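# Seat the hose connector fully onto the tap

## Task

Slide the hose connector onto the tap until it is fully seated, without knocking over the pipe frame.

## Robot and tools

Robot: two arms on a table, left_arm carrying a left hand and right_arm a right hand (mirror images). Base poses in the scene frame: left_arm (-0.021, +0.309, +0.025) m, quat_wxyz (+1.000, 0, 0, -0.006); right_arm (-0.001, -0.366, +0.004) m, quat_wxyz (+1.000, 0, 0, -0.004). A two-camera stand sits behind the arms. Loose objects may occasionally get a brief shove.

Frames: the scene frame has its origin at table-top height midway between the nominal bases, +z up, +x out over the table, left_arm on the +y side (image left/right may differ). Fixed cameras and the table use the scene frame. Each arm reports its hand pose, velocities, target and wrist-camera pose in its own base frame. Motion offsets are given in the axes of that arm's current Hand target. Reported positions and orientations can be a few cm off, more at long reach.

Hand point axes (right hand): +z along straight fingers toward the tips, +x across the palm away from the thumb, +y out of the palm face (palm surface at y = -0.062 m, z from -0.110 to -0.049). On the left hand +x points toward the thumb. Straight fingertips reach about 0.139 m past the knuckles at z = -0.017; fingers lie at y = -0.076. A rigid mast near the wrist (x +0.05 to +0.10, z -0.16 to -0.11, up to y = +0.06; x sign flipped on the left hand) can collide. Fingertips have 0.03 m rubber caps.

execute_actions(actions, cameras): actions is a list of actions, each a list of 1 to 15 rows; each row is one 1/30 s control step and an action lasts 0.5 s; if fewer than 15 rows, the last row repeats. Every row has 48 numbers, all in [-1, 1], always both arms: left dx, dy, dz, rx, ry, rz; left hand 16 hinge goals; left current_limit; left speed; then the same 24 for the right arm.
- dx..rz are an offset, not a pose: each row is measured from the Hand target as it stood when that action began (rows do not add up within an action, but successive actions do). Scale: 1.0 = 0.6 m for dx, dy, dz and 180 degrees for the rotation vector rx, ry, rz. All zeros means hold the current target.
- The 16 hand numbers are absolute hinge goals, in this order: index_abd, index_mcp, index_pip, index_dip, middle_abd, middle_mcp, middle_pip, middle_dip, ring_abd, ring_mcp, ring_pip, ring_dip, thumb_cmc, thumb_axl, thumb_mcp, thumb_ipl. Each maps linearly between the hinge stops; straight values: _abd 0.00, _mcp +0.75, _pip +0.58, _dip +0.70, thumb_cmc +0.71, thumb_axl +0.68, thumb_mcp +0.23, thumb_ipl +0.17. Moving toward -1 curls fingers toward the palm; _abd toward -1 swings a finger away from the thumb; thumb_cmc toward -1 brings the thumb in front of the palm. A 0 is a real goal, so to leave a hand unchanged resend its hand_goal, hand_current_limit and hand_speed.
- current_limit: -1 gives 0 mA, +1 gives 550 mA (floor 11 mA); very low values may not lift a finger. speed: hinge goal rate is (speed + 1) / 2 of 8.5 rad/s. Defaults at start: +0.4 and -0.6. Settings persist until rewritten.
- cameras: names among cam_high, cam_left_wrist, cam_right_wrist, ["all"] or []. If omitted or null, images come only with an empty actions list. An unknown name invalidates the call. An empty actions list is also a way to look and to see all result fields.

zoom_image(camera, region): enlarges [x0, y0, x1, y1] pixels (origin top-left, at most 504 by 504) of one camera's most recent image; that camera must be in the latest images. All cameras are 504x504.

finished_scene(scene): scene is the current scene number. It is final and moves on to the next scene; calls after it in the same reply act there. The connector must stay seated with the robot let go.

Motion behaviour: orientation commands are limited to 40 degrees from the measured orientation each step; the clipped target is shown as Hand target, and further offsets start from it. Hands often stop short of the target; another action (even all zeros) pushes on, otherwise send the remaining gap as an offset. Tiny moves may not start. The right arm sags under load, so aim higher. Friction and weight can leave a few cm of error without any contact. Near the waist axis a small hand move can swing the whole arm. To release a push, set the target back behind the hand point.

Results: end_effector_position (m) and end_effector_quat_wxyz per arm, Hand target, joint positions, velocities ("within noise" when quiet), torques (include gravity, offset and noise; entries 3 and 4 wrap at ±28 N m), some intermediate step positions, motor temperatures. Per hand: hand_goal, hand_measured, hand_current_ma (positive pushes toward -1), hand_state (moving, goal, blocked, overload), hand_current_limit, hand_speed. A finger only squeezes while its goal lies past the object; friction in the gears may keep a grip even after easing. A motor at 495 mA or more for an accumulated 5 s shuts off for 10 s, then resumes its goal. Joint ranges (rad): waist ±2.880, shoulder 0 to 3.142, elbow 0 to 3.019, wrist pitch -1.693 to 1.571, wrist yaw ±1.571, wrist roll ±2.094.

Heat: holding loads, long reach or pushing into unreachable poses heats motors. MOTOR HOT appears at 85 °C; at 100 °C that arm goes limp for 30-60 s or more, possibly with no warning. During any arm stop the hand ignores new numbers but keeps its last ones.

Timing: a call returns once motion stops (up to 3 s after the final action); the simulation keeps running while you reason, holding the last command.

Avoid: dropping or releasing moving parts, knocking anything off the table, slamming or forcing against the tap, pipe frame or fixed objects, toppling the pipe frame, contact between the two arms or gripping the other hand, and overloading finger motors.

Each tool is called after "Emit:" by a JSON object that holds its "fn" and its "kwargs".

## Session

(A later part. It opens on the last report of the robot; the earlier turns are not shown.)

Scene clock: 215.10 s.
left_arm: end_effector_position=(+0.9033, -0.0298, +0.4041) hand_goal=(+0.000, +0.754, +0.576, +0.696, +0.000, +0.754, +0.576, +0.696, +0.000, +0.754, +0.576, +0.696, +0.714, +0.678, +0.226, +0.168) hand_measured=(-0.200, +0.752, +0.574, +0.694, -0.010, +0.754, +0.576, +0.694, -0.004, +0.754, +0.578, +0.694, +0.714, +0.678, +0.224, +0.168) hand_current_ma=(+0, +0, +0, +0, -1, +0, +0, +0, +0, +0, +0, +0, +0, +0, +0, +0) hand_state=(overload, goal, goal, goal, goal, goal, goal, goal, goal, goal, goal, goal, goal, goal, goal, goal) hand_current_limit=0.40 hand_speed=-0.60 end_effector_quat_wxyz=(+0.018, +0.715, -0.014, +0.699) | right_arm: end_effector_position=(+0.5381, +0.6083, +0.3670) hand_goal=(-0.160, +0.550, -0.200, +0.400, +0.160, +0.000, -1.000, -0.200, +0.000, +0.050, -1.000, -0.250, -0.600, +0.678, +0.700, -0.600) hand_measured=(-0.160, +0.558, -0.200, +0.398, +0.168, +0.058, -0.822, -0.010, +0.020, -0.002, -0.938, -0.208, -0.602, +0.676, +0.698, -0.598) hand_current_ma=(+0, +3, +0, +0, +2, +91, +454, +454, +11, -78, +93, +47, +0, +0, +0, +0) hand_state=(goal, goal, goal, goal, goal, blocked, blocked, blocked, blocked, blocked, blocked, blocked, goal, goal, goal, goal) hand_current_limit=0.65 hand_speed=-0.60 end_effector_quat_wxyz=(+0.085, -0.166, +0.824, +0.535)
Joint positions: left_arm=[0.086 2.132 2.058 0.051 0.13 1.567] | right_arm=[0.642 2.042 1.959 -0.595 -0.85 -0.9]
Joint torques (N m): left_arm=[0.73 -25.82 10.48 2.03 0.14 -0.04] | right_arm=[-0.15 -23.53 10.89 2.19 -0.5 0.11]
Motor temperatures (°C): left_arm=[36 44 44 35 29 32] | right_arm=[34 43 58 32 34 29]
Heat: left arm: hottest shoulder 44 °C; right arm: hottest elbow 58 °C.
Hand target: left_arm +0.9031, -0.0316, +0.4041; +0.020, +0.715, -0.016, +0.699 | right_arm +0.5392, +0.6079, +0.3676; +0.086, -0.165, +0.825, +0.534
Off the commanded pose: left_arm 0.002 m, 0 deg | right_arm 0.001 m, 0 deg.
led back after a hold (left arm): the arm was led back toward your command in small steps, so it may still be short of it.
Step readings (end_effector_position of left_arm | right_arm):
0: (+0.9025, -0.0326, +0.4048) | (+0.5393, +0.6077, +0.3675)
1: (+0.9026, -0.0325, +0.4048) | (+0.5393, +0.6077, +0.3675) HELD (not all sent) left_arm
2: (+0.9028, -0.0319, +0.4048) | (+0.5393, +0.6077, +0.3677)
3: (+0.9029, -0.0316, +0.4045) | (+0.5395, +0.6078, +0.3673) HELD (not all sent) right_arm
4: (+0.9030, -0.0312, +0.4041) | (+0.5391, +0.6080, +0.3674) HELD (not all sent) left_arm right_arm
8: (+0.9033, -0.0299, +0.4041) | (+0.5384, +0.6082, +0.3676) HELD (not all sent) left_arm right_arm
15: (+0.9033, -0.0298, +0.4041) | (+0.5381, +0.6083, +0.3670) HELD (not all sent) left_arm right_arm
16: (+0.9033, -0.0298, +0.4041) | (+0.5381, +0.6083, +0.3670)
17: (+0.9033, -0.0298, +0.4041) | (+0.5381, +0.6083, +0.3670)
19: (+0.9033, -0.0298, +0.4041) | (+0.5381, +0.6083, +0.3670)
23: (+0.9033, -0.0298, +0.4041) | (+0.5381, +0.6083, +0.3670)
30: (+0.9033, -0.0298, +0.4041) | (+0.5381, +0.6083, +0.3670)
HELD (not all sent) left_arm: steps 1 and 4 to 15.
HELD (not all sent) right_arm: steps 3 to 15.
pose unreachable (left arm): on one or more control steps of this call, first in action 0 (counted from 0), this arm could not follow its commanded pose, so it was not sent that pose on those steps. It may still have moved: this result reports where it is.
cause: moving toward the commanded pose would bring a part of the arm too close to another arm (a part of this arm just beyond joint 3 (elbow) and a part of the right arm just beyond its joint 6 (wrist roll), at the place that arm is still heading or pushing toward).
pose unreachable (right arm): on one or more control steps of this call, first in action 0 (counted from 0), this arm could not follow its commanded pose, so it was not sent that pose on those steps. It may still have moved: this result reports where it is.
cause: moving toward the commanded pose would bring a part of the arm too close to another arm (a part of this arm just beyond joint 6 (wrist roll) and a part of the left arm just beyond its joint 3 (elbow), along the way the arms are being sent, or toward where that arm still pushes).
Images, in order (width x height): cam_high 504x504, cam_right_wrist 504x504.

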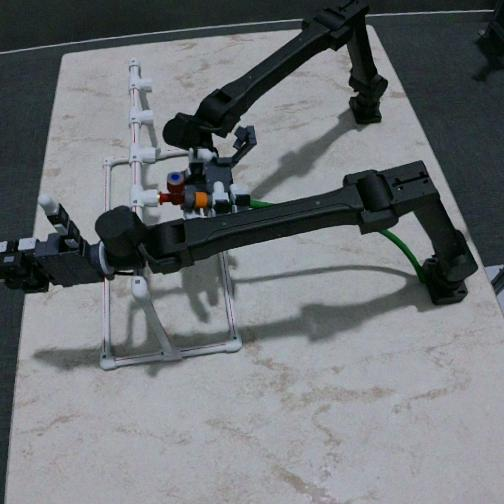

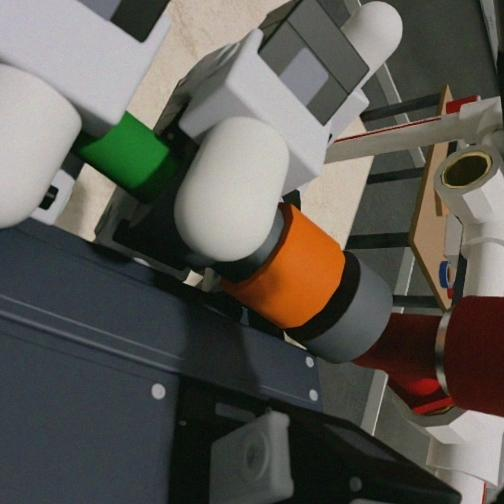

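Emit:
{"fn": "execute_actions", "kwargs": {"actions": [[[0.03,0.001,-0.017,0,0.008,0, 0,0.754,0.576,0.696, 0,0.754,0.576,0.696, 0,0.754,0.576,0.696, 0.714,0.678,0.226,0.168, 0.4,-0.6, -0.028,0.006,-0.017,-0.003,-0.015,-0.002, -0.16,0.55,-0.2,0.4, 0.16,0,-1,-0.2, 0,0.05,-1,-0.25, -0.6,0.678,0.7,-0.6, 0.65,-0.6]],[[0,0,0,0,0,0, 0,0.754,0.576,0.696, 0,0.754,0.576,0.696, 0,0.754,0.576,0.696, 0.714,0.678,0.226,0.168, 0.4,-0.6, -0.03,0.006,-0.018,-0.003,-0.015,-0.002, -0.16,0.55,-0.2,0.4, 0.16,0,-1,-0.2, 0,0.05,-1,-0.25, -0.6,0.678,0.7,-0.6, 0.65,-0.6]]], "cameras": ["cam_high","cam_right_wrist"]}}

Emit:
{"fn": "zoom_image", "kwargs": {"camera": "cam_high", "region": [155, 165, 215, 225]}}

Emit:
{"fn": "zoom_image", "kwargs": {"camera": "cam_right_wrist", "region": [224, 170, 474, 420]}}

Scene clock: 224.67 s.
left_arm: end_effector_position=(+0.9039, -0.0274, +0.4044) hand_goal=(+0.000, +0.754, +0.576, +0.696, +0.000, +0.754, +0.576, +0.696, +0.000, +0.754, +0.576, +0.696, +0.714, +0.678, +0.226, +0.168) hand_measured=(-0.200, +0.752, +0.574, +0.694, -0.010, +0.754, +0.576, +0.694, -0.004, +0.754, +0.578, +0.694, +0.714, +0.678, +0.224, +0.168) hand_current_ma=(+0, +0, +0, +0, -1, +0, +0, +0, +0, +0, +0, +0, +0, +0, +0, +0) hand_state=(overload, goal, goal, goal, goal, goal, goal, goal, goal, goal, goal, goal, goal, goal, goal, goal) hand_current_limit=0.40 hand_speed=-0.60 end_effector_quat_wxyz=(+0.015, +0.715, -0.011, +0.699) | right_arm: end_effector_position=(+0.5410, +0.6090, +0.3683) hand_goal=(-0.160, +0.550, -0.200, +0.400, +0.160, +0.000, -1.000, -0.200, +0.000, +0.050, -1.000, -0.250, -0.600, +0.678, +0.700, -0.600) hand_measured=(-0.160, +0.558, -0.200, +0.398, +0.168, +0.058, -0.822, -0.010, +0.020, -0.002, -0.938, -0.208, -0.602, +0.676, +0.698, -0.598) hand_current_ma=(+0, +3, +0, +0, +2, +92, +454, +454, +11, -78, +93, +47, +0, +0, +0, +0) hand_state=(goal, goal, goal, goal, goal, blocked, blocked, blocked, blocked, blocked, blocked, blocked, goal, goal, goal, goal) hand_current_limit=0.65 hand_speed=-0.60 end_effector_quat_wxyz=(+0.095, -0.165, +0.821, +0.538)
Joint positions: left_arm=[0.087 2.131 2.058 0.051 0.124 1.567] | right_arm=[0.642 2.042 1.953 -0.563 -0.841 -0.889]
Joint torques (N m): left_arm=[0.62 -28.45 8.81 2.51 0.43 -0.08] | right_arm=[-2.2 -23.88 13.16 4.4 0.14 0.56]
Motor temperatures (°C): left_arm=[36 46 45 35 29 32] | right_arm=[34 42 56 32 33 29]
Heat: left arm: hottest shoulder 46 °C; right arm: hottest elbow 56 °C.
Hand target: left_arm +0.8932, -0.0317, +0.4224; +0.020, +0.706, -0.016, +0.708 | right_arm +0.5693, +0.5968, +0.3936; +0.126, -0.145, +0.814, +0.549
Off the commanded pose: left_arm 0.021 m, 2 deg | right_arm 0.040 m, 5 deg.
Step readings (end_effector_position of left_arm | right_arm):
0: (+0.9033, -0.0298, +0.4041) | (+0.5381, +0.6083, +0.3670)
1: (+0.9033, -0.0298, +0.4041) | (+0.5381, +0.6083, +0.3670)
2: (+0.9033, -0.0298, +0.4041) | (+0.5382, +0.6083, +0.3670)
4: (+0.9033, -0.0298, +0.4041) | (+0.5383, +0.6084, +0.3671)
8: (+0.9033, -0.0294, +0.4044) | (+0.5385, +0.6084, +0.3674)
15: (+0.9033, -0.0294, +0.4044) | (+0.5385, +0.6085, +0.3676)
16: (+0.9033, -0.0294, +0.4044) | (+0.5386, +0.6085, +0.3676)
17: (+0.9034, -0.0293, +0.4044) | (+0.5389, +0.6086, +0.3677)
19: (+0.9036, -0.0282, +0.4044) | (+0.5398, +0.6088, +0.3681)
23: (+0.9038, -0.0276, +0.4044) | (+0.5406, +0.6089, +0.3682)
30: (+0.9038, -0.0274, +0.4044) | (+0.5409, +0.6090, +0.3684)
Images, in order (width x height): cam_high 504x504, cam_right_wrist 504x504.

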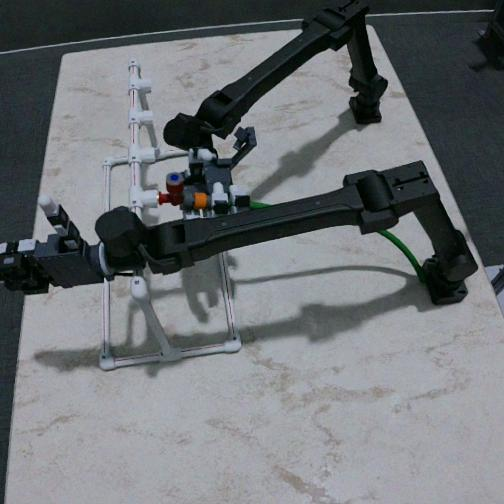

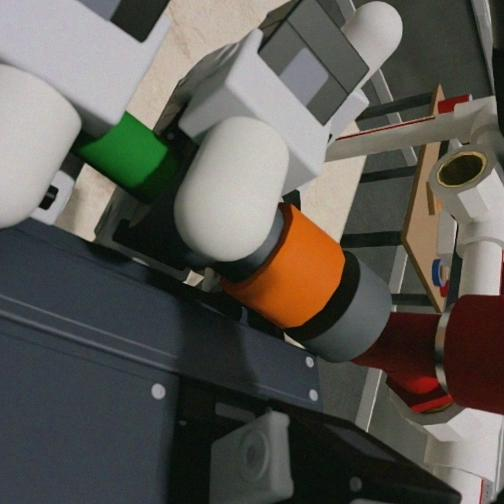

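Scaled by 8.400 from the camera's 504x504 image, which has a finer 720x720 frame.

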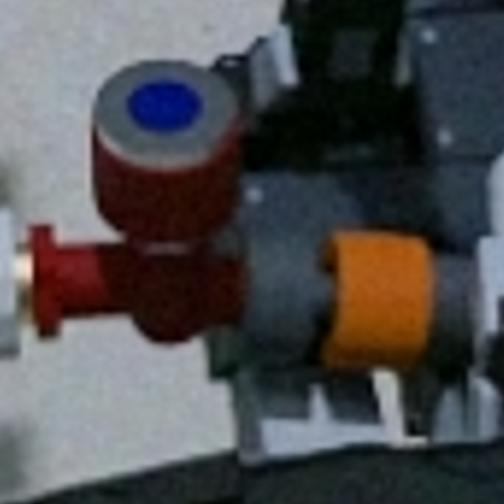

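Scaled by 2.016 from the camera's 504x504 image, which has a finer 720x720 frame.

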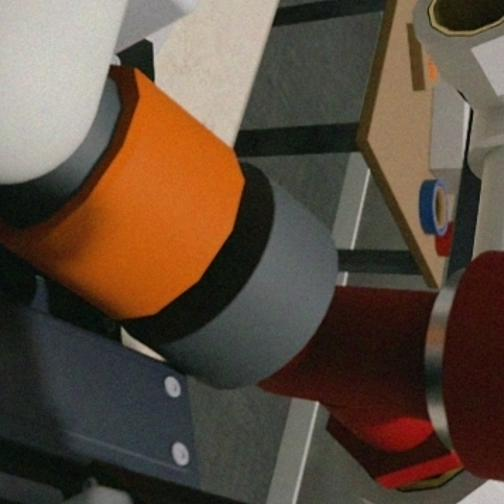

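Emit:
{"fn": "execute_actions", "kwargs": {"actions": [[[0,0,-0.015,0,0,0, 0,0.754,0.576,0.696, 0,0.754,0.576,0.696, 0,0.754,0.576,0.696, 0.714,0.678,0.226,0.168, 0.4,-0.6, -0.023,-0.007,-0.0115,0.0032,-0.0076,0.0033, -0.16,0.55,-0.2,0.4, 0.16,0,-1,-0.2, 0,0.05,-1,-0.25, -0.6,0.678,0.7,-0.6, 0.7,-0.6]],[[0,0,-0.015,0,0,0, 0,0.754,0.576,0.696, 0,0.754,0.576,0.696, 0,0.754,0.576,0.696, 0.714,0.678,0.226,0.168, 0.4,-0.6, -0.023,-0.007,-0.0115,0.0032,-0.0076,0.0033, -0.16,0.55,-0.2,0.4, 0.16,0,-1,-0.2, 0,0.05,-1,-0.25, -0.6,0.678,0.7,-0.6, 0.7,-0.6]]], "cameras": ["cam_high","cam_right_wrist"]}}

Emit:
{"fn": "zoom_image", "kwargs": {"camera": "cam_high", "region": [155, 165, 215, 225]}}

Emit:
{"fn": "zoom_image", "kwargs": {"camera": "cam_right_wrist", "region": [224, 170, 474, 420]}}

Scene clock: 228.17 s.
left_arm: end_effector_position=(+0.8936, -0.0193, +0.4072) hand_goal=(+0.000, +0.754, +0.576, +0.696, +0.000, +0.754, +0.576, +0.696, +0.000, +0.754, +0.576, +0.696, +0.714, +0.678, +0.226, +0.168) hand_measured=(-0.200, +0.752, +0.574, +0.694, -0.010, +0.754, +0.576, +0.694, -0.004, +0.754, +0.578, +0.694, +0.714, +0.678, +0.224, +0.168) hand_current_ma=(+0, +0, +0, +0, -1, +0, +0, +0, +0, +0, +0, +0, +0, +0, +0, +0) hand_state=(overload, goal, goal, goal, goal, goal, goal, goal, goal, goal, goal, goal, goal, goal, goal, goal) hand_current_limit=0.40 hand_speed=-0.60 end_effector_quat_wxyz=(+0.004, +0.709, -0.001, +0.706) | right_arm: end_effector_position=(+0.5417, +0.6102, +0.3693) hand_goal=(-0.160, +0.550, -0.200, +0.400, +0.160, +0.000, -1.000, -0.200, +0.000, +0.050, -1.000, -0.250, -0.600, +0.678, +0.700, -0.600) hand_measured=(-0.160, +0.558, -0.200, +0.398, +0.168, +0.060, -0.822, -0.010, +0.020, -0.002, -0.938, -0.208, -0.602, +0.676, +0.698, -0.598) hand_current_ma=(+0, +3, +0, +0, +2, +98, +467, +468, +11, -78, +93, +47, +0, +0, +0, +0) hand_state=(goal, goal, goal, goal, goal, blocked, blocked, blocked, blocked, blocked, blocked, blocked, goal, goal, goal, goal) hand_current_limit=0.70 hand_speed=-0.60 end_effector_quat_wxyz=(+0.099, -0.165, +0.821, +0.538)
Joint positions: left_arm=[0.093 2.093 1.989 0.099 0.1 1.567] | right_arm=[0.644 2.042 1.953 -0.552 -0.834 -0.886]
Joint torques (N m): left_arm=[0.5 -29.22 7.25 1.95 1.51 -0.08] | right_arm=[-4.72 -23.53 14.89 3.84 0.75 0.74]
Motor temperatures (°C): left_arm=[36 47 44 35 29 32] | right_arm=[34 42 55 32 33 30]
Heat: left arm: hottest shoulder 47 °C; right arm: hottest elbow 55 °C.
Hand target: left_arm +0.8752, -0.0307, +0.4225; +0.020, +0.706, -0.016, +0.708 | right_arm +0.5972, +0.5833, +0.4015; +0.141, -0.122, +0.817, +0.545
Off the commanded pose: left_arm 0.026 m, 3 deg | right_arm 0.070 m, 7 deg.
Step readings (end_effector_position of left_arm | right_arm):
0: (+0.9039, -0.0274, +0.4044) | (+0.5410, +0.6090, +0.3683)
1: (+0.9039, -0.0274, +0.4043) | (+0.5410, +0.6090, +0.3683)
2: (+0.9035, -0.0270, +0.4043) | (+0.5412, +0.6090, +0.3682)
4: (+0.9024, -0.0257, +0.4054) | (+0.5414, +0.6091, +0.3680)
8: (+0.9010, -0.0240, +0.4063) | (+0.5413, +0.6093, +0.3680)
15: (+0.9002, -0.0232, +0.4067) | (+0.5408, +0.6097, +0.3680)
16: (+0.9001, -0.0232, +0.4067) | (+0.5409, +0.6097, +0.3679)
17: (+0.8997, -0.0227, +0.4067) | (+0.5410, +0.6097, +0.3679)
19: (+0.8970, -0.0219, +0.4068) | (+0.5429, +0.6098, +0.3684)
23: (+0.8944, -0.0200, +0.4065) | (+0.5418, +0.6102, +0.3693)
30: (+0.8937, -0.0193, +0.4071) | (+0.5417, +0.6102, +0.3693)
Images, in order (width x height): cam_high 504x504, cam_right_wrist 504x504.

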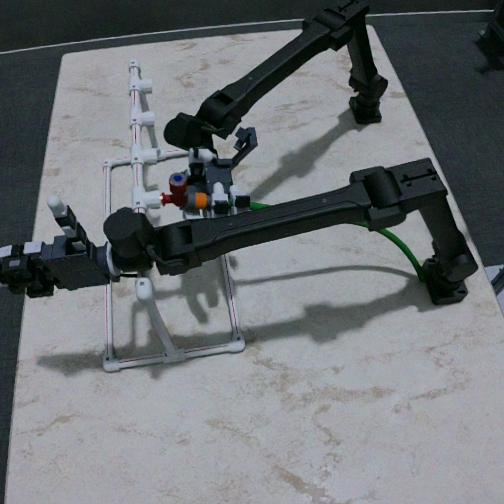

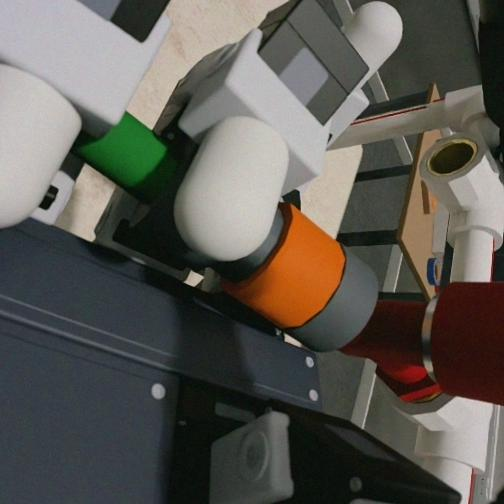

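Scaled by 8.400 from the camera's 504x504 image, which has a finer 720x720 frame.

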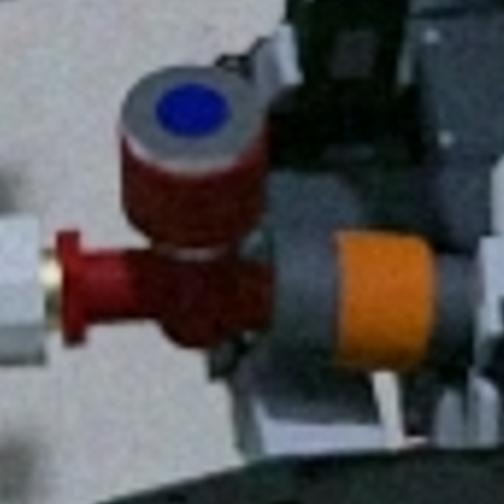

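Scaled by 2.016 from the camera's 504x504 image, which has a finer 720x720 frame.

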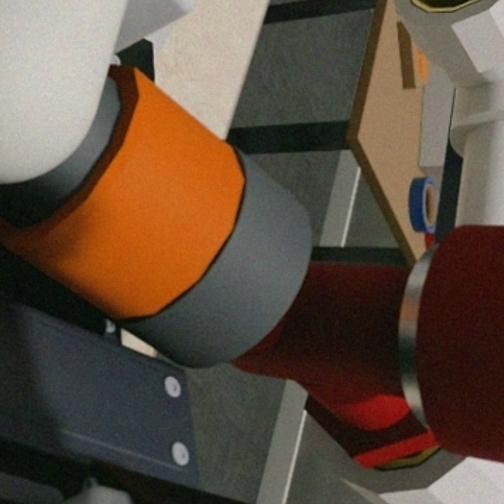

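Emit:
{"fn": "zoom_image", "kwargs": {"camera": "cam_right_wrist", "region": [280, 230, 400, 350]}}

Emit:
{"fn": "zoom_image", "kwargs": {"camera": "cam_high", "region": [180, 180, 216, 216]}}

Scaled by 4.200 from the camera's 504x504 image, which has a finer 720x720 frame.

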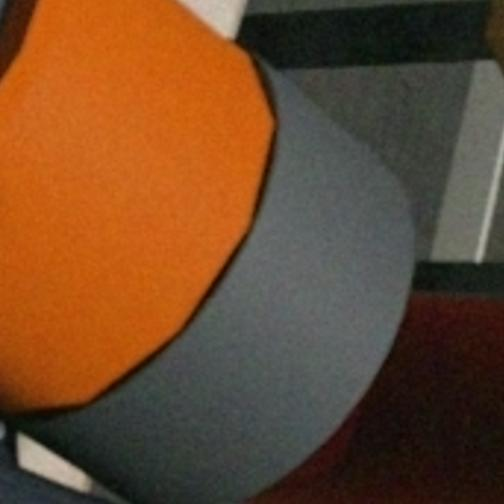

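Scaled by 14.000 from the camera's 504x504 image, which has a finer 720x720 frame.

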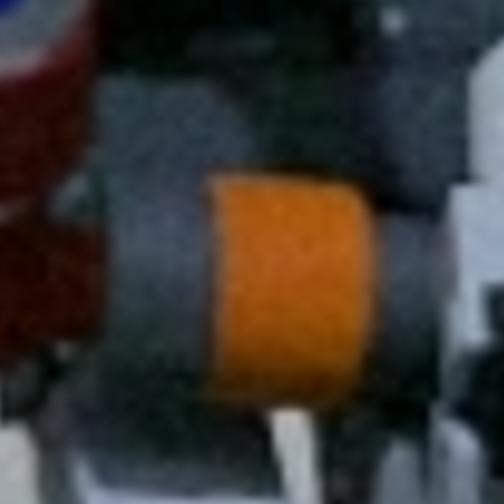

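Emit:
{"fn": "execute_actions", "kwargs": {"actions": [[[0,0,-0.01,0,0,0, 0,0.754,0.576,0.696, 0,0.754,0.576,0.696, 0,0.754,0.576,0.696, 0.714,0.678,0.226,0.168, 0.4,-0.6, -0.015,-0.004,-0.006,0.0015,-0.0036,0.0015, -0.16,0.55,-0.2,0.4, 0.16,0,-1,-0.2, 0,0.05,-1,-0.25, -0.6,0.678,0.7,-0.6, 0.7,-0.6]]], "cameras": ["cam_high","cam_right_wrist"]}}

Emit:
{"fn": "zoom_image", "kwargs": {"camera": "cam_right_wrist", "region": [280, 230, 400, 350]}}

Emit:
{"fn": "zoom_image", "kwargs": {"camera": "cam_high", "region": [180, 180, 216, 216]}}

Scene clock: 230.10 s.
left_arm: end_effector_position=(+0.8896, -0.0144, +0.4076) hand_goal=(+0.000, +0.754, +0.576, +0.696, +0.000, +0.754, +0.576, +0.696, +0.000, +0.754, +0.576, +0.696, +0.714, +0.678, +0.226, +0.168) hand_measured=(-0.200, +0.752, +0.574, +0.694, -0.010, +0.754, +0.576, +0.694, -0.004, +0.754, +0.578, +0.694, +0.714, +0.678, +0.224, +0.168) hand_current_ma=(+0, +0, +0, +0, -1, +0, +0, +0, +0, +0, +0, +0, +0, +0, +0, +0) hand_state=(overload, goal, goal, goal, goal, goal, goal, goal, goal, goal, goal, goal, goal, goal, goal, goal) hand_current_limit=0.40 hand_speed=-0.60 end_effector_quat_wxyz=(+0.000, +0.708, +0.002, +0.707) | right_arm: end_effector_position=(+0.5389, +0.6122, +0.3696) hand_goal=(-0.160, +0.550, -0.200, +0.400, +0.160, +0.000, -1.000, -0.200, +0.000, +0.050, -1.000, -0.250, -0.600, +0.678, +0.700, -0.600) hand_measured=(-0.160, +0.558, -0.200, +0.398, +0.168, +0.060, -0.822, -0.010, +0.020, -0.002, -0.938, -0.208, -0.602, +0.676, +0.698, -0.598) hand_current_ma=(+0, +3, +0, +0, +2, +98, +468, +468, +11, -78, +93, +47, +0, +0, +0, +0) hand_state=(goal, goal, goal, goal, goal, blocked, blocked, blocked, blocked, blocked, blocked, blocked, goal, goal, goal, goal) hand_current_limit=0.70 hand_speed=-0.60 end_effector_quat_wxyz=(+0.097, -0.167, +0.820, +0.539)
Joint positions: left_arm=[0.098 2.079 1.966 0.112 0.095 1.567] | right_arm=[0.648 2.042 1.953 -0.552 -0.838 -0.886]
Joint torques (N m): left_arm=[0.21 -29.27 6.99 1.87 1.75 -0.08] | right_arm=[-5.66 -23.47 15.49 3.7 1.03 0.78]
Motor temperatures (°C): left_arm=[36 47 44 35 30 32] | right_arm=[34 42 55 32 33 30]
Heat: left arm: hottest shoulder 47 °C; right arm: hottest elbow 55 °C.
Hand target: left_arm +0.8693, -0.0302, +0.4223; +0.020, +0.706, -0.016, +0.708 | right_arm +0.6061, +0.5795, +0.4041; +0.145, -0.117, +0.818, +0.544
Off the commanded pose: left_arm 0.030 m, 3 deg | right_arm 0.082 m, 8 deg.
Step readings (end_effector_position of left_arm | right_arm):
0: (+0.8936, -0.0193, +0.4072) | (+0.5417, +0.6102, +0.3693)
1: (+0.8936, -0.0193, +0.4072) | (+0.5417, +0.6102, +0.3693)
2: (+0.8934, -0.0192, +0.4071) | (+0.5417, +0.6102, +0.3693)
4: (+0.8923, -0.0181, +0.4075) | (+0.5411, +0.6104, +0.3695)
8: (+0.8904, -0.0154, +0.4076) | (+0.5393, +0.6118, +0.3696)
15: (+0.8896, -0.0144, +0.4076) | (+0.5389, +0.6122, +0.3696)
Images, in order (width x height): cam_high 504x504, cam_right_wrist 504x504.

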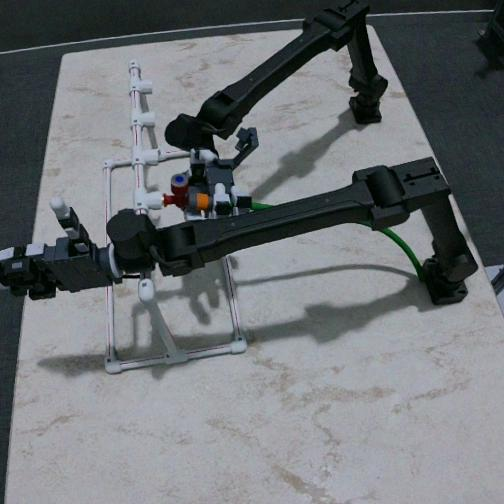

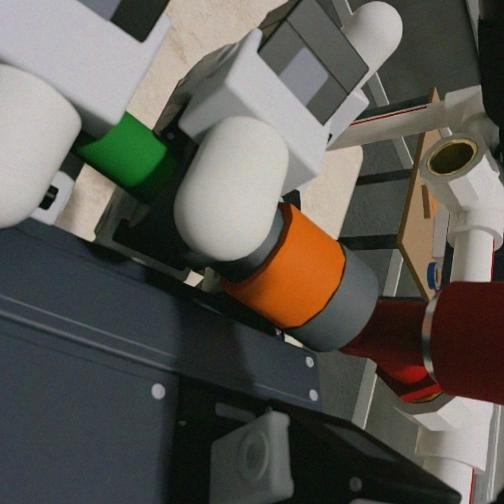

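Scaled by 4.200 from the camera's 504x504 image, which has a finer 720x720 frame.

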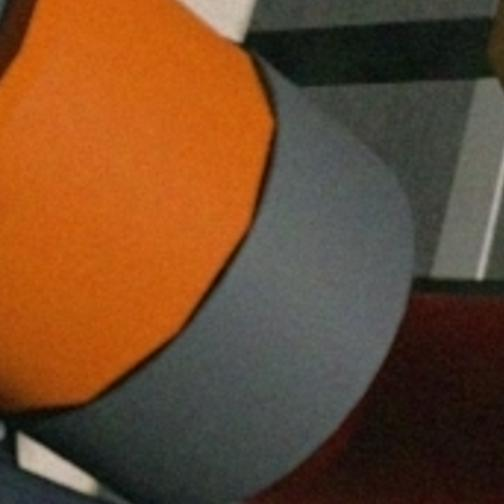

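Scaled by 14.000 from the camera's 504x504 image, which has a finer 720x720 frame.

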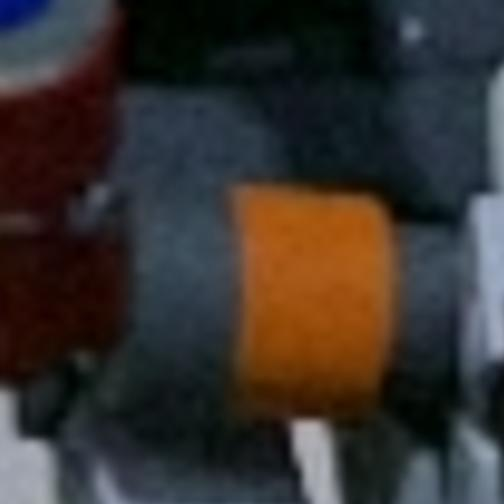

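Emit:
{"fn": "execute_actions", "kwargs": {"actions": [[[0,-0.01,0.012,0,0,0, 0,0.754,0.576,0.696, 0,0.754,0.576,0.696, 0,0.754,0.576,0.696, 0.714,0.678,0.226,0.168, 0.4,-0.6, 0.045,0.018,0.0255,-0.005,0.02,-0.008, -0.16,0.55,-0.2,0.4, 0.16,0,-1,-0.2, 0,0.05,-1,-0.25, -0.6,0.678,0.7,-0.6, 0.6,-0.6]],[[0,-0.01,0.012,0,0,0, 0,0.754,0.576,0.696, 0,0.754,0.576,0.696, 0,0.754,0.576,0.696, 0.714,0.678,0.226,0.168, 0.4,-0.6, 0.045,0.018,0.0255,-0.005,0.02,-0.008, -0.16,0.55,-0.2,0.4, 0.16,0,-1,-0.2, 0,0.05,-1,-0.25, -0.6,0.678,0.7,-0.6, 0.5,-0.6]]], "cameras": ["cam_high","cam_right_wrist"]}}

Scene clock: 232.50 s.
left_arm: end_effector_position=(+0.8871, -0.0163, +0.4054) hand_goal=(+0.000, +0.754, +0.576, +0.696, +0.000, +0.754, +0.576, +0.696, +0.000, +0.754, +0.576, +0.696, +0.714, +0.678, +0.226, +0.168) hand_measured=(-0.200, +0.752, +0.574, +0.694, -0.010, +0.754, +0.576, +0.694, -0.004, +0.754, +0.578, +0.694, +0.714, +0.678, +0.224, +0.168) hand_current_ma=(+0, +0, +0, +0, -1, +0, +0, +0, +0, +0, +0, +0, +0, +0, +0, +0) hand_state=(overload, goal, goal, goal, goal, goal, goal, goal, goal, goal, goal, goal, goal, goal, goal, goal) hand_current_limit=0.40 hand_speed=-0.60 end_effector_quat_wxyz=(+0.011, +0.711, -0.007, +0.703) | right_arm: end_effector_position=(+0.5308, +0.6137, +0.3695) hand_goal=(-0.160, +0.550, -0.200, +0.400, +0.160, +0.000, -1.000, -0.200, +0.000, +0.050, -1.000, -0.250, -0.600, +0.678, +0.700, -0.600) hand_measured=(-0.160, +0.558, -0.200, +0.398, +0.168, +0.060, -0.822, -0.010, +0.020, -0.002, -0.938, -0.208, -0.602, +0.676, +0.698, -0.598) hand_current_ma=(+0, +3, +0, +0, +2, +98, +413, +412, +11, -78, +93, +47, +0, +0, +0, +0) hand_state=(goal, goal, goal, goal, goal, blocked, blocked, blocked, blocked, blocked, blocked, blocked, goal, goal, goal, goal) hand_current_limit=0.50 hand_speed=-0.60 end_effector_quat_wxyz=(+0.085, -0.177, +0.819, +0.539)
Joint positions: left_arm=[0.102 2.079 1.966 0.103 0.127 1.567] | right_arm=[0.652 2.042 1.958 -0.582 -0.858 -0.905]
Joint torques (N m): left_arm=[0.97 -25.52 12.6 1.36 0.98 -0.08] | right_arm=[-1.14 -21.89 16.72 1.95 -0.33 0.15]
Motor temperatures (°C): left_arm=[36 47 44 35 30 32] | right_arm=[34 42 55 32 34 30]
Heat: left arm: hottest shoulder 47 °C; right arm: hottest elbow 55 °C.
Hand target: left_arm +0.8843, -0.0189, +0.4223; +0.020, +0.706, -0.016, +0.708 | right_arm +0.5506, +0.6121, +0.3915; +0.105, -0.174, +0.814, +0.545
Off the commanded pose: left_arm 0.017 m, 2 deg | right_arm 0.030 m, 2 deg.
Step readings (end_effector_position of left_arm | right_arm):
0: (+0.8896, -0.0144, +0.4076) | (+0.5389, +0.6122, +0.3696)
1: (+0.8896, -0.0144, +0.4076) | (+0.5385, +0.6124, +0.3697)
2: (+0.8896, -0.0145, +0.4076) | (+0.5383, +0.6124, +0.3699)
4: (+0.8894, -0.0146, +0.4076) | (+0.5377, +0.6125, +0.3701)
8: (+0.8889, -0.0147, +0.4076) | (+0.5364, +0.6130, +0.3698)
15: (+0.8887, -0.0150, +0.4076) | (+0.5362, +0.6130, +0.3698)
16: (+0.8887, -0.0147, +0.4076) | (+0.5358, +0.6132, +0.3698)
17: (+0.8884, -0.0152, +0.4076) | (+0.5350, +0.6133, +0.3696)
19: (+0.8876, -0.0159, +0.4070) | (+0.5333, +0.6134, +0.3694)
23: (+0.8872, -0.0162, +0.4060) | (+0.5314, +0.6136, +0.3696)
30: (+0.8871, -0.0163, +0.4054) | (+0.5308, +0.6137, +0.3696)
Images, in order (width x height): cam_high 504x504, cam_right_wrist 504x504.

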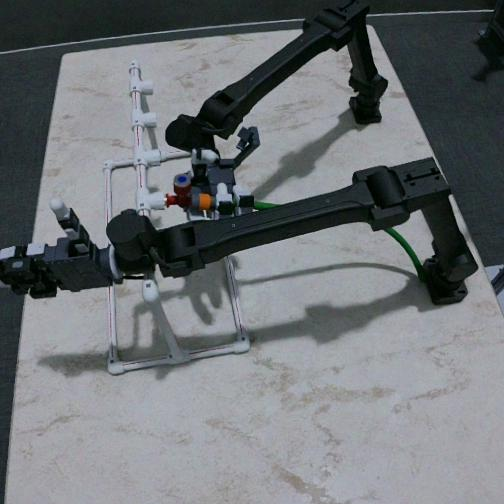

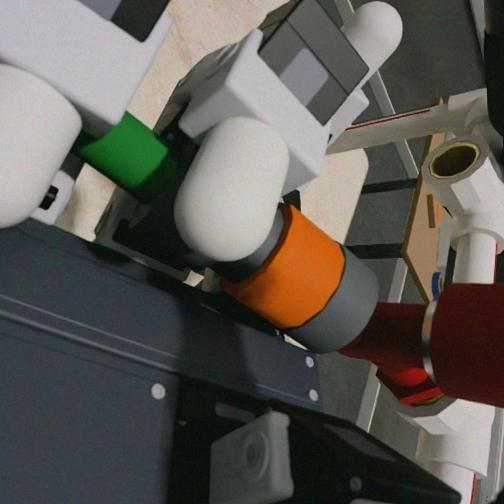

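Emit:
{"fn": "execute_actions", "kwargs": {"actions": [[[0,0,0,0,0,0, 0,0.754,0.576,0.696, 0,0.754,0.576,0.696, 0,0.754,0.576,0.696, 0.714,0.678,0.226,0.168, 0.4,-0.6, 0,0,0,0,0,0, -0.16,0.65,0.2,0.6, 0.16,0.4,-0.4,0.3, 0,0.4,-0.4,0.3, -0.6,0.678,0.7,-0.6, 0.3,-0.75]],[[0,0,0,0,0,0, 0,0.754,0.576,0.696, 0,0.754,0.576,0.696, 0,0.754,0.576,0.696, 0.714,0.678,0.226,0.168, 0.4,-0.6, 0,0,0,0,0,0, -0.1,0.75,0.58,0.7, 0.1,0.75,0.58,0.7, 0,0.75,0.58,0.7, -0.6,0.678,0.7,-0.6, 0.3,-0.75]]], "cameras": ["cam_high","cam_right_wrist"]}}

Scene clock: 235.70 s.
left_arm: end_effector_position=(+0.8860, -0.0178, +0.4045) hand_goal=(+0.000, +0.754, +0.576, +0.696, +0.000, +0.754, +0.576, +0.696, +0.000, +0.754, +0.576, +0.696, +0.714, +0.678, +0.226, +0.168) hand_measured=(-0.200, +0.752, +0.574, +0.694, -0.010, +0.754, +0.576, +0.694, -0.004, +0.754, +0.578, +0.694, +0.714, +0.678, +0.224, +0.168) hand_current_ma=(+0, +0, +0, +0, -1, +0, +0, +0, +0, +0, +0, +0, +0, +0, +0, +0) hand_state=(overload, goal, goal, goal, goal, goal, goal, goal, goal, goal, goal, goal, goal, goal, goal, goal) hand_current_limit=0.40 hand_speed=-0.60 end_effector_quat_wxyz=(+0.015, +0.712, -0.011, +0.702) | right_arm: end_effector_position=(+0.5372, +0.6096, +0.3768) hand_goal=(-0.100, +0.750, +0.580, +0.700, +0.100, +0.750, +0.580, +0.700, +0.000, +0.750, +0.580, +0.700, -0.600, +0.678, +0.700, -0.600) hand_measured=(-0.096, +0.762, +0.584, +0.698, +0.092, +0.752, +0.578, +0.698, +0.002, +0.756, +0.580, +0.698, -0.602, +0.676, +0.698, -0.598) hand_current_ma=(+1, +6, +1, +0, -3, +1, +0, +0, +0, +2, +0, +0, +0, +0, +0, +0) hand_state=(goal, goal, goal, goal, goal, goal, goal, goal, goal, goal, goal, goal, goal, goal, goal, goal) hand_current_limit=0.30 hand_speed=-0.75 end_effector_quat_wxyz=(+0.094, -0.175, +0.818, +0.540)
Joint positions: left_arm=[0.103 2.079 1.966 0.099 0.14 1.567] | right_arm=[0.644 2.042 1.973 -0.584 -0.854 -0.907]
Joint torques (N m): left_arm=[0.91 -25.58 12.57 1.51 0.5 -0.08] | right_arm=[-0.5 -21.42 15.99 1.89 -0.5 0.16]
Motor temperatures (°C): left_arm=[36 48 44 35 30 32] | right_arm=[34 42 56 32 34 30]
Heat: left arm: hottest shoulder 48 °C; right arm: hottest elbow 56 °C.
Hand target: left_arm +0.8843, -0.0191, +0.4223; +0.020, +0.706, -0.016, +0.708 | right_arm +0.5504, +0.6122, +0.3917; +0.105, -0.174, +0.814, +0.545
Off the commanded pose: left_arm 0.018 m, 1 deg | right_arm 0.020 m, 1 deg.
Step readings (end_effector_position of left_arm | right_arm):
0: (+0.8870, -0.0164, +0.4054) | (+0.5308, +0.6137, +0.3695)
1: (+0.8870, -0.0164, +0.4054) | (+0.5308, +0.6137, +0.3695)
2: (+0.8870, -0.0164, +0.4054) | (+0.5306, +0.6137, +0.3695)
4: (+0.8869, -0.0165, +0.4054) | (+0.5303, +0.6136, +0.3694)
8: (+0.8860, -0.0177, +0.4048) | (+0.5319, +0.6133, +0.3714)
15: (+0.8860, -0.0178, +0.4045) | (+0.5359, +0.6105, +0.3754)
16: (+0.8860, -0.0178, +0.4045) | (+0.5360, +0.6106, +0.3756)
17: (+0.8860, -0.0178, +0.4045) | (+0.5360, +0.6106, +0.3758)
19: (+0.8860, -0.0178, +0.4045) | (+0.5360, +0.6106, +0.3764)
23: (+0.8860, -0.0178, +0.4045) | (+0.5372, +0.6096, +0.3766)
30: (+0.8860, -0.0178, +0.4045) | (+0.5372, +0.6096, +0.3768)
Images, in order (width x height): cam_high 504x504, cam_right_wrist 504x504.

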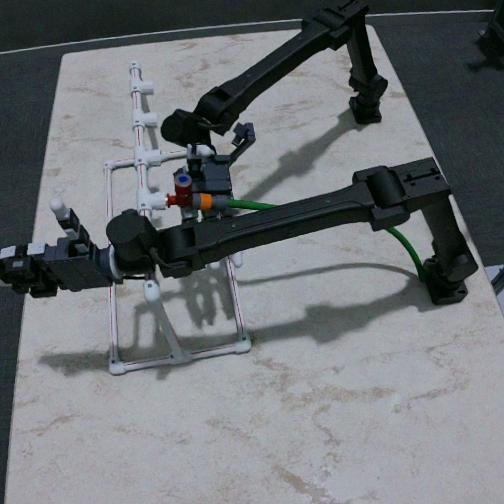

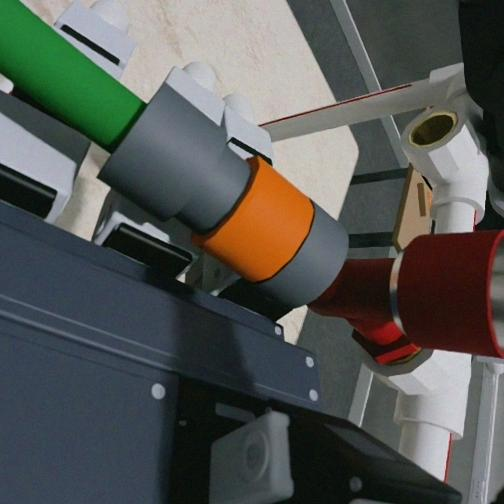

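Emit:
{"fn": "execute_actions", "kwargs": {"actions": [[[0,0,0,0,0,0, 0,0.754,0.576,0.696, 0,0.754,0.576,0.696, 0,0.754,0.576,0.696, 0.714,0.678,0.226,0.168, 0.4,-0.6, 0,-0.045,0,0,0,0, -0.1,0.75,0.58,0.7, 0.1,0.75,0.58,0.7, 0,0.75,0.58,0.7, -0.6,0.678,0.7,-0.6, 0.3,-0.75]],[[0,0,0,0,0,0, 0,0.754,0.576,0.696, 0,0.754,0.576,0.696, 0,0.754,0.576,0.696, 0.714,0.678,0.226,0.168, 0.4,-0.6, 0,-0.05,0,0,0,0, -0.1,0.75,0.58,0.7, 0.1,0.75,0.58,0.7, 0,0.75,0.58,0.7, -0.6,0.678,0.7,-0.6, 0.3,-0.75]]], "cameras": ["cam_high","cam_right_wrist"]}}

Scene clock: 237.50 s.
left_arm: end_effector_position=(+0.8860, -0.0178, +0.4045) hand_goal=(+0.000, +0.754, +0.576, +0.696, +0.000, +0.754, +0.576, +0.696, +0.000, +0.754, +0.576, +0.696, +0.714, +0.678, +0.226, +0.168) hand_measured=(-0.200, +0.752, +0.574, +0.694, -0.010, +0.754, +0.576, +0.694, -0.004, +0.754, +0.578, +0.694, +0.714, +0.678, +0.224, +0.168) hand_current_ma=(+0, +0, +0, +0, -1, +0, +0, +0, +0, +0, +0, +0, +0, +0, +0, +0) hand_state=(overload, goal, goal, goal, goal, goal, goal, goal, goal, goal, goal, goal, goal, goal, goal, goal) hand_current_limit=0.40 hand_speed=-0.60 end_effector_quat_wxyz=(+0.015, +0.712, -0.011, +0.702) | right_arm: end_effector_position=(+0.5656, +0.5914, +0.3545) hand_goal=(-0.100, +0.750, +0.580, +0.700, +0.100, +0.750, +0.580, +0.700, +0.000, +0.750, +0.580, +0.700, -0.600, +0.678, +0.700, -0.600) hand_measured=(-0.096, +0.762, +0.584, +0.698, +0.092, +0.754, +0.578, +0.698, +0.002, +0.756, +0.580, +0.698, -0.602, +0.676, +0.698, -0.598) hand_current_ma=(+1, +6, +1, +0, -3, +1, +0, +0, +0, +2, +0, +0, +0, +0, +0, +0) hand_state=(goal, goal, goal, goal, goal, goal, goal, goal, goal, goal, goal, goal, goal, goal, goal, goal) hand_current_limit=0.30 hand_speed=-0.75 end_effector_quat_wxyz=(+0.099, -0.169, +0.816, +0.544)
Joint positions: left_arm=[0.103 2.079 1.966 0.099 0.14 1.567] | right_arm=[0.601 2.081 1.973 -0.551 -0.883 -0.923]
Joint torques (N m): left_arm=[0.91 -25.58 12.57 1.5 0.5 -0.08] | right_arm=[-0.15 -21.77 11.63 3.14 -0.73 -0.1]
Motor temperatures (°C): left_arm=[36 48 44 35 30 32] | right_arm=[34 42 56 32 34 30]
Heat: left arm: hottest shoulder 48 °C; right arm: hottest elbow 56 °C.
Hand target: left_arm +0.8843, -0.0191, +0.4223; +0.020, +0.706, -0.016, +0.708 | right_arm +0.5731, +0.5924, +0.3435; +0.105, -0.174, +0.814, +0.545
Off the commanded pose: left_arm 0.018 m, 1 deg | right_arm 0.013 m, 1 deg.
Step readings (end_effector_position of left_arm | right_arm):
0: (+0.8860, -0.0178, +0.4045) | (+0.5372, +0.6096, +0.3768)
1: (+0.8860, -0.0178, +0.4045) | (+0.5372, +0.6096, +0.3768)
2: (+0.8860, -0.0178, +0.4045) | (+0.5379, +0.6090, +0.3768)
4: (+0.8860, -0.0178, +0.4045) | (+0.5410, +0.6057, +0.3768)
8: (+0.8860, -0.0178, +0.4045) | (+0.5437, +0.6040, +0.3740)
15: (+0.8860, -0.0178, +0.4045) | (+0.5491, +0.6020, +0.3666)
16: (+0.8860, -0.0178, +0.4045) | (+0.5494, +0.6018, +0.3662)
17: (+0.8860, -0.0178, +0.4045) | (+0.5508, +0.6005, +0.3662)
19: (+0.8860, -0.0178, +0.4045) | (+0.5549, +0.5968, +0.3662)
23: (+0.8860, -0.0178, +0.4045) | (+0.5597, +0.5939, +0.3625)
30: (+0.8860, -0.0178, +0.4045) | (+0.5644, +0.5926, +0.3546)
Images, in order (width x height): cam_high 504x504, cam_right_wrist 504x504.

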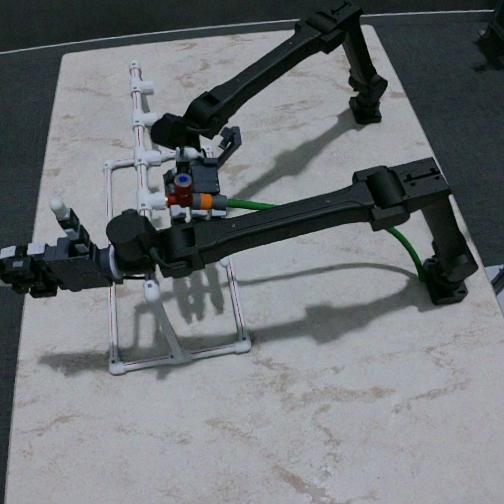

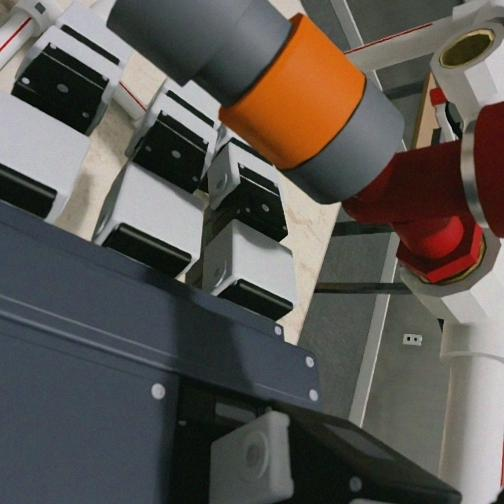

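Emit:
{"fn": "execute_actions", "kwargs": {"actions": [[[0,0,0,0,0,0, 0,0.754,0.576,0.696, 0,0.754,0.576,0.696, 0,0.754,0.576,0.696, 0.714,0.678,0.226,0.168, 0.4,-0.6, 0.025,0,-0.09,0,0,0, -0.1,0.75,0.58,0.7, 0.1,0.75,0.58,0.7, 0,0.75,0.58,0.7, -0.6,0.678,0.7,-0.6, 0.3,-0.75]],[[0,0,0,0,0,0, 0,0.754,0.576,0.696, 0,0.754,0.576,0.696, 0,0.754,0.576,0.696, 0.714,0.678,0.226,0.168, 0.4,-0.6, 0.025,0,-0.11,0,0,0, -0.1,0.75,0.58,0.7, 0.1,0.75,0.58,0.7, 0,0.75,0.58,0.7, -0.6,0.678,0.7,-0.6, 0.3,-0.75]]], "cameras": ["cam_high","cam_right_wrist"]}}

Scene clock: 239.77 s.
left_arm: end_effector_position=(+0.8860, -0.0178, +0.4045) hand_goal=(+0.000, +0.754, +0.576, +0.696, +0.000, +0.754, +0.576, +0.696, +0.000, +0.754, +0.576, +0.696, +0.714, +0.678, +0.226, +0.168) hand_measured=(-0.200, +0.752, +0.574, +0.694, -0.010, +0.754, +0.576, +0.694, -0.004, +0.754, +0.578, +0.694, +0.714, +0.678, +0.224, +0.168) hand_current_ma=(+0, +0, +0, +0, -1, +0, +0, +0, +0, +0, +0, +0, +0, +0, +0, +0) hand_state=(overload, goal, goal, goal, goal, goal, goal, goal, goal, goal, goal, goal, goal, goal, goal, goal) hand_current_limit=0.40 hand_speed=-0.60 end_effector_quat_wxyz=(+0.015, +0.712, -0.011, +0.702) | right_arm: end_effector_position=(+0.5543, +0.4757, +0.3730) hand_goal=(-0.100, +0.750, +0.580, +0.700, +0.100, +0.750, +0.580, +0.700, +0.000, +0.750, +0.580, +0.700, -0.600, +0.678, +0.700, -0.600) hand_measured=(-0.096, +0.762, +0.584, +0.698, +0.092, +0.754, +0.578, +0.698, +0.002, +0.756, +0.580, +0.698, -0.602, +0.676, +0.698, -0.598) hand_current_ma=(+1, +6, +1, +0, -3, +1, +0, +0, +0, +2, +0, +0, +0, +0, +0, +0) hand_state=(goal, goal, goal, goal, goal, goal, goal, goal, goal, goal, goal, goal, goal, goal, goal, goal) hand_current_limit=0.30 hand_speed=-0.75 end_effector_quat_wxyz=(+0.104, -0.166, +0.815, +0.545)
Joint positions: left_arm=[0.103 2.079 1.966 0.099 0.14 1.567] | right_arm=[0.462 1.885 1.729 -0.609 -0.982 -1.063]
Joint torques (N m): left_arm=[0.91 -25.58 12.56 1.52 0.5 -0.08] | right_arm=[1.44 -21.83 10.55 1.54 -0.85 -0.06]
Motor temperatures (°C): left_arm=[36 48 43 35 30 32] | right_arm=[34 42 56 32 34 30]
Heat: left arm: hottest shoulder 48 °C; right arm: hottest elbow 56 °C.
Hand target: left_arm +0.8843, -0.0191, +0.4223; +0.020, +0.706, -0.016, +0.708 | right_arm +0.5479, +0.4765, +0.3787; +0.105, -0.174, +0.814, +0.545
Off the commanded pose: left_arm 0.018 m, 1 deg | right_arm 0.009 m, 1 deg.
Step readings (end_effector_position of left_arm | right_arm):
0: (+0.8860, -0.0178, +0.4045) | (+0.5656, +0.5914, +0.3545)
1: (+0.8860, -0.0178, +0.4045) | (+0.5653, +0.5913, +0.3542)
2: (+0.8860, -0.0178, +0.4045) | (+0.5654, +0.5892, +0.3528)
4: (+0.8860, -0.0178, +0.4045) | (+0.5619, +0.5821, +0.3474)
8: (+0.8860, -0.0178, +0.4045) | (+0.5600, +0.5655, +0.3331)
15: (+0.8860, -0.0178, +0.4045) | (+0.5696, +0.5446, +0.3332)
16: (+0.8860, -0.0178, +0.4045) | (+0.5698, +0.5428, +0.3349)
17: (+0.8860, -0.0178, +0.4045) | (+0.5684, +0.5397, +0.3369)
19: (+0.8860, -0.0178, +0.4045) | (+0.5607, +0.5295, +0.3407)
23: (+0.8860, -0.0178, +0.4045) | (+0.5513, +0.5073, +0.3537)
30: (+0.8860, -0.0178, +0.4045) | (+0.5554, +0.4788, +0.3787)
Images, in order (width x height): cam_high 504x504, cam_right_wrist 504x504.

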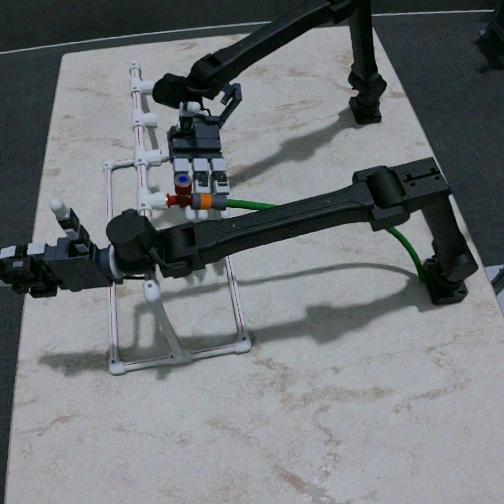

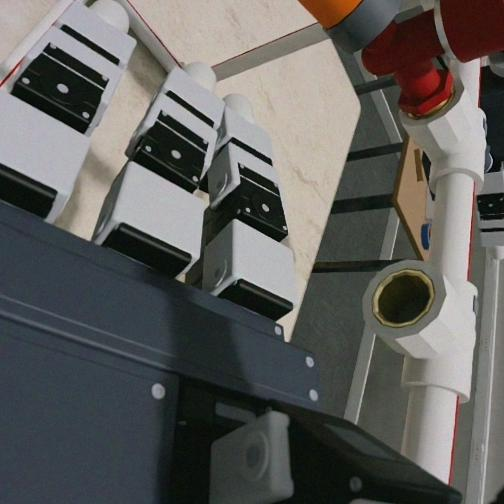

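Emit:
{"fn": "execute_actions", "kwargs": {"actions": [[[0,0,0.025,0,0,0, 0,0.754,0.576,0.696, 0,0.754,0.576,0.696, 0,0.754,0.576,0.696, 0.714,0.678,0.226,0.168, 0.4,-0.6, 0.08,-0.012,-0.12,0,0,0, -0.1,0.75,0.58,0.7, 0.1,0.75,0.58,0.7, 0,0.75,0.58,0.7, -0.6,0.678,0.7,-0.6, 0.3,-0.75]],[[0.03,0,0.02,0,0,0, 0,0.754,0.576,0.696, 0,0.754,0.576,0.696, 0,0.754,0.576,0.696, 0.714,0.678,0.226,0.168, 0.4,-0.6, 0.08,-0.012,-0.12,0,0,0, -0.1,0.75,0.58,0.7, 0.1,0.75,0.58,0.7, 0,0.75,0.58,0.7, -0.6,0.678,0.7,-0.6, 0.3,-0.75]]], "cameras": ["cam_high"]}}

Scene clock: 241.87 s.
left_arm: end_effector_position=(+0.9037, -0.0175, +0.4041) hand_goal=(+0.000, +0.754, +0.576, +0.696, +0.000, +0.754, +0.576, +0.696, +0.000, +0.754, +0.576, +0.696, +0.714, +0.678, +0.226, +0.168) hand_measured=(-0.200, +0.752, +0.574, +0.694, -0.010, +0.754, +0.576, +0.694, -0.004, +0.754, +0.578, +0.694, +0.714, +0.678, +0.224, +0.168) hand_current_ma=(+0, +0, +0, +0, -1, +0, +0, +0, +0, +0, +0, +0, +0, +0, +0, +0) hand_state=(overload, goal, goal, goal, goal, goal, goal, goal, goal, goal, goal, goal, goal, goal, goal, goal) hand_current_limit=0.40 hand_speed=-0.60 end_effector_quat_wxyz=(+0.020, +0.726, -0.013, +0.688) | right_arm: end_effector_position=(+0.4742, +0.3231, +0.3822) hand_goal=(-0.100, +0.750, +0.580, +0.700, +0.100, +0.750, +0.580, +0.700, +0.000, +0.750, +0.580, +0.700, -0.600, +0.678, +0.700, -0.600) hand_measured=(-0.096, +0.762, +0.584, +0.698, +0.092, +0.754, +0.578, +0.698, +0.000, +0.756, +0.580, +0.698, -0.602, +0.676, +0.698, -0.598) hand_current_ma=(+1, +6, +1, +0, -3, +1, +0, +0, +0, +2, +0, +0, +0, +0, +0, +0) hand_state=(goal, goal, goal, goal, goal, goal, goal, goal, goal, goal, goal, goal, goal, goal, goal, goal) hand_current_limit=0.30 hand_speed=-0.75 end_effector_quat_wxyz=(+0.104, -0.167, +0.815, +0.545)
Joint positions: left_arm=[0.103 2.135 2.081 0 0.15 1.567] | right_arm=[0.26 1.58 1.378 -0.836 -1.109 -1.379]
Joint torques (N m): left_arm=[0.56 -24.94 16.8 1.81 -0.08 -0.09] | right_arm=[0.09 -16.44 9.96 1.11 -1.11 -0.11]
Motor temperatures (°C): left_arm=[36 48 44 35 30 32] | right_arm=[34 42 56 32 34 30]
Heat: left arm: hottest shoulder 48 °C; right arm: hottest elbow 56 °C.
Hand target: left_arm +0.9111, -0.0204, +0.4406; +0.020, +0.706, -0.016, +0.708 | right_arm +0.4681, +0.3226, +0.3872; +0.105, -0.174, +0.814, +0.545
Off the commanded pose: left_arm 0.037 m, 3 deg | right_arm 0.008 m, 1 deg.
Step readings (end_effector_position of left_arm | right_arm):
0: (+0.8860, -0.0178, +0.4045) | (+0.5543, +0.4757, +0.3730)
1: (+0.8860, -0.0178, +0.4045) | (+0.5536, +0.4756, +0.3725)
2: (+0.8861, -0.0177, +0.4045) | (+0.5510, +0.4733, +0.3714)
4: (+0.8867, -0.0177, +0.4042) | (+0.5376, +0.4630, +0.3652)
8: (+0.8885, -0.0188, +0.4023) | (+0.5203, +0.4335, +0.3594)
15: (+0.8898, -0.0189, +0.4016) | (+0.5186, +0.4015, +0.3782)
16: (+0.8899, -0.0189, +0.4019) | (+0.5177, +0.3999, +0.3794)
17: (+0.8907, -0.0188, +0.4021) | (+0.5145, +0.3964, +0.3800)
19: (+0.8941, -0.0184, +0.4024) | (+0.5014, +0.3838, +0.3772)
23: (+0.8999, -0.0178, +0.4025) | (+0.4827, +0.3537, +0.3732)
30: (+0.9034, -0.0175, +0.4015) | (+0.4789, +0.3238, +0.3838)
Images, in order (width x height): cam_high 504x504.

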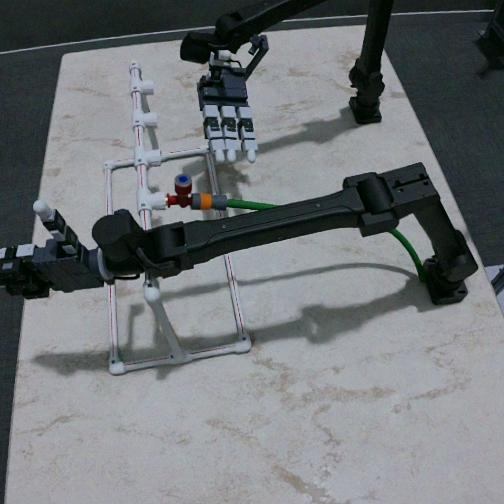

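Emit:
{"fn": "execute_actions", "kwargs": {"actions": [[[0.1,0,0,0,0,0, 0,0.754,0.576,0.696, 0,0.754,0.576,0.696, 0,0.754,0.576,0.696, 0.714,0.678,0.226,0.168, 0.4,-0.6, 0,0,0,0,0,0, -0.1,0.75,0.58,0.7, 0.1,0.75,0.58,0.7, 0,0.75,0.58,0.7, -0.6,0.678,0.7,-0.6, 0.3,-0.75]],[[0.1,0,0,0,0,0, 0,0.754,0.576,0.696, 0,0.754,0.576,0.696, 0,0.754,0.576,0.696, 0.714,0.678,0.226,0.168, 0.4,-0.6, 0,0,0,0,0,0, -0.1,0.75,0.58,0.7, 0.1,0.75,0.58,0.7, 0,0.75,0.58,0.7, -0.6,0.678,0.7,-0.6, 0.3,-0.75]]], "cameras": ["cam_high"]}}

Scene clock: 244.03 s.
left_arm: end_effector_position=(+0.9164, -0.0146, +0.5157) hand_goal=(+0.000, +0.754, +0.576, +0.696, +0.000, +0.754, +0.576, +0.696, +0.000, +0.754, +0.576, +0.696, +0.714, +0.678, +0.226, +0.168) hand_measured=(-0.200, +0.752, +0.574, +0.694, -0.010, +0.754, +0.576, +0.694, -0.004, +0.754, +0.578, +0.694, +0.714, +0.678, +0.224, +0.168) hand_current_ma=(+0, +0, +0, +0, -1, +0, +0, +0, +0, +0, +0, +0, +0, +0, +0, +0) hand_state=(overload, goal, goal, goal, goal, goal, goal, goal, goal, goal, goal, goal, goal, goal, goal, goal) hand_current_limit=0.40 hand_speed=-0.60 end_effector_quat_wxyz=(+0.016, +0.724, -0.010, +0.690) | right_arm: end_effector_position=(+0.4728, +0.3229, +0.3813) hand_goal=(-0.100, +0.750, +0.580, +0.700, +0.100, +0.750, +0.580, +0.700, +0.000, +0.750, +0.580, +0.700, -0.600, +0.678, +0.700, -0.600) hand_measured=(-0.096, +0.762, +0.584, +0.698, +0.092, +0.754, +0.578, +0.698, +0.000, +0.756, +0.580, +0.698, -0.602, +0.676, +0.698, -0.598) hand_current_ma=(+1, +6, +1, +0, -3, +1, +0, +0, +0, +2, +0, +0, +0, +0, +0, +0) hand_state=(goal, goal, goal, goal, goal, goal, goal, goal, goal, goal, goal, goal, goal, goal, goal, goal) hand_current_limit=0.30 hand_speed=-0.75 end_effector_quat_wxyz=(+0.102, -0.168, +0.815, +0.545)
Joint positions: left_arm=[0.103 2.253 2.579 -0.375 0.14 1.567] | right_arm=[0.26 1.58 1.378 -0.847 -1.109 -1.388]
Joint torques (N m): left_arm=[0.38 -26.87 15.97 1.94 -0.18 -0.15] | right_arm=[0.15 -16.38 10.22 1.09 -1.11 -0.08]
Motor temperatures (°C): left_arm=[36 48 45 35 30 32] | right_arm=[34 42 56 32 34 30]
Heat: left arm: hottest shoulder 48 °C; right arm: hottest elbow 56 °C.
Hand target: left_arm +0.9109, -0.0195, +0.5604; +0.020, +0.706, -0.016, +0.708 | right_arm +0.4681, +0.3226, +0.3871; +0.105, -0.174, +0.814, +0.545
Off the commanded pose: left_arm 0.045 m, 3 deg | right_arm 0.008 m, 1 deg.
Step readings (end_effector_position of left_arm | right_arm):
0: (+0.9037, -0.0175, +0.4041) | (+0.4741, +0.3231, +0.3822)
1: (+0.9038, -0.0174, +0.4043) | (+0.4741, +0.3231, +0.3822)
2: (+0.9042, -0.0174, +0.4046) | (+0.4740, +0.3231, +0.3821)
4: (+0.9048, -0.0173, +0.4076) | (+0.4737, +0.3230, +0.3819)
8: (+0.9048, -0.0173, +0.4285) | (+0.4732, +0.3230, +0.3815)
15: (+0.9027, -0.0175, +0.4647) | (+0.4730, +0.3229, +0.3814)
16: (+0.9024, -0.0175, +0.4684) | (+0.4729, +0.3229, +0.3814)
17: (+0.9025, -0.0173, +0.4723) | (+0.4729, +0.3229, +0.3814)
19: (+0.9031, -0.0167, +0.4805) | (+0.4729, +0.3229, +0.3813)
23: (+0.9015, -0.0166, +0.5065) | (+0.4729, +0.3229, +0.3813)
30: (+0.8984, -0.0167, +0.5467) | (+0.4728, +0.3229, +0.3813)
Images, in order (width x height): cam_high 504x504.

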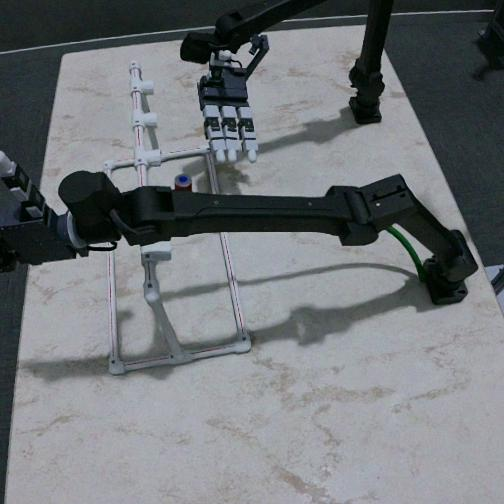

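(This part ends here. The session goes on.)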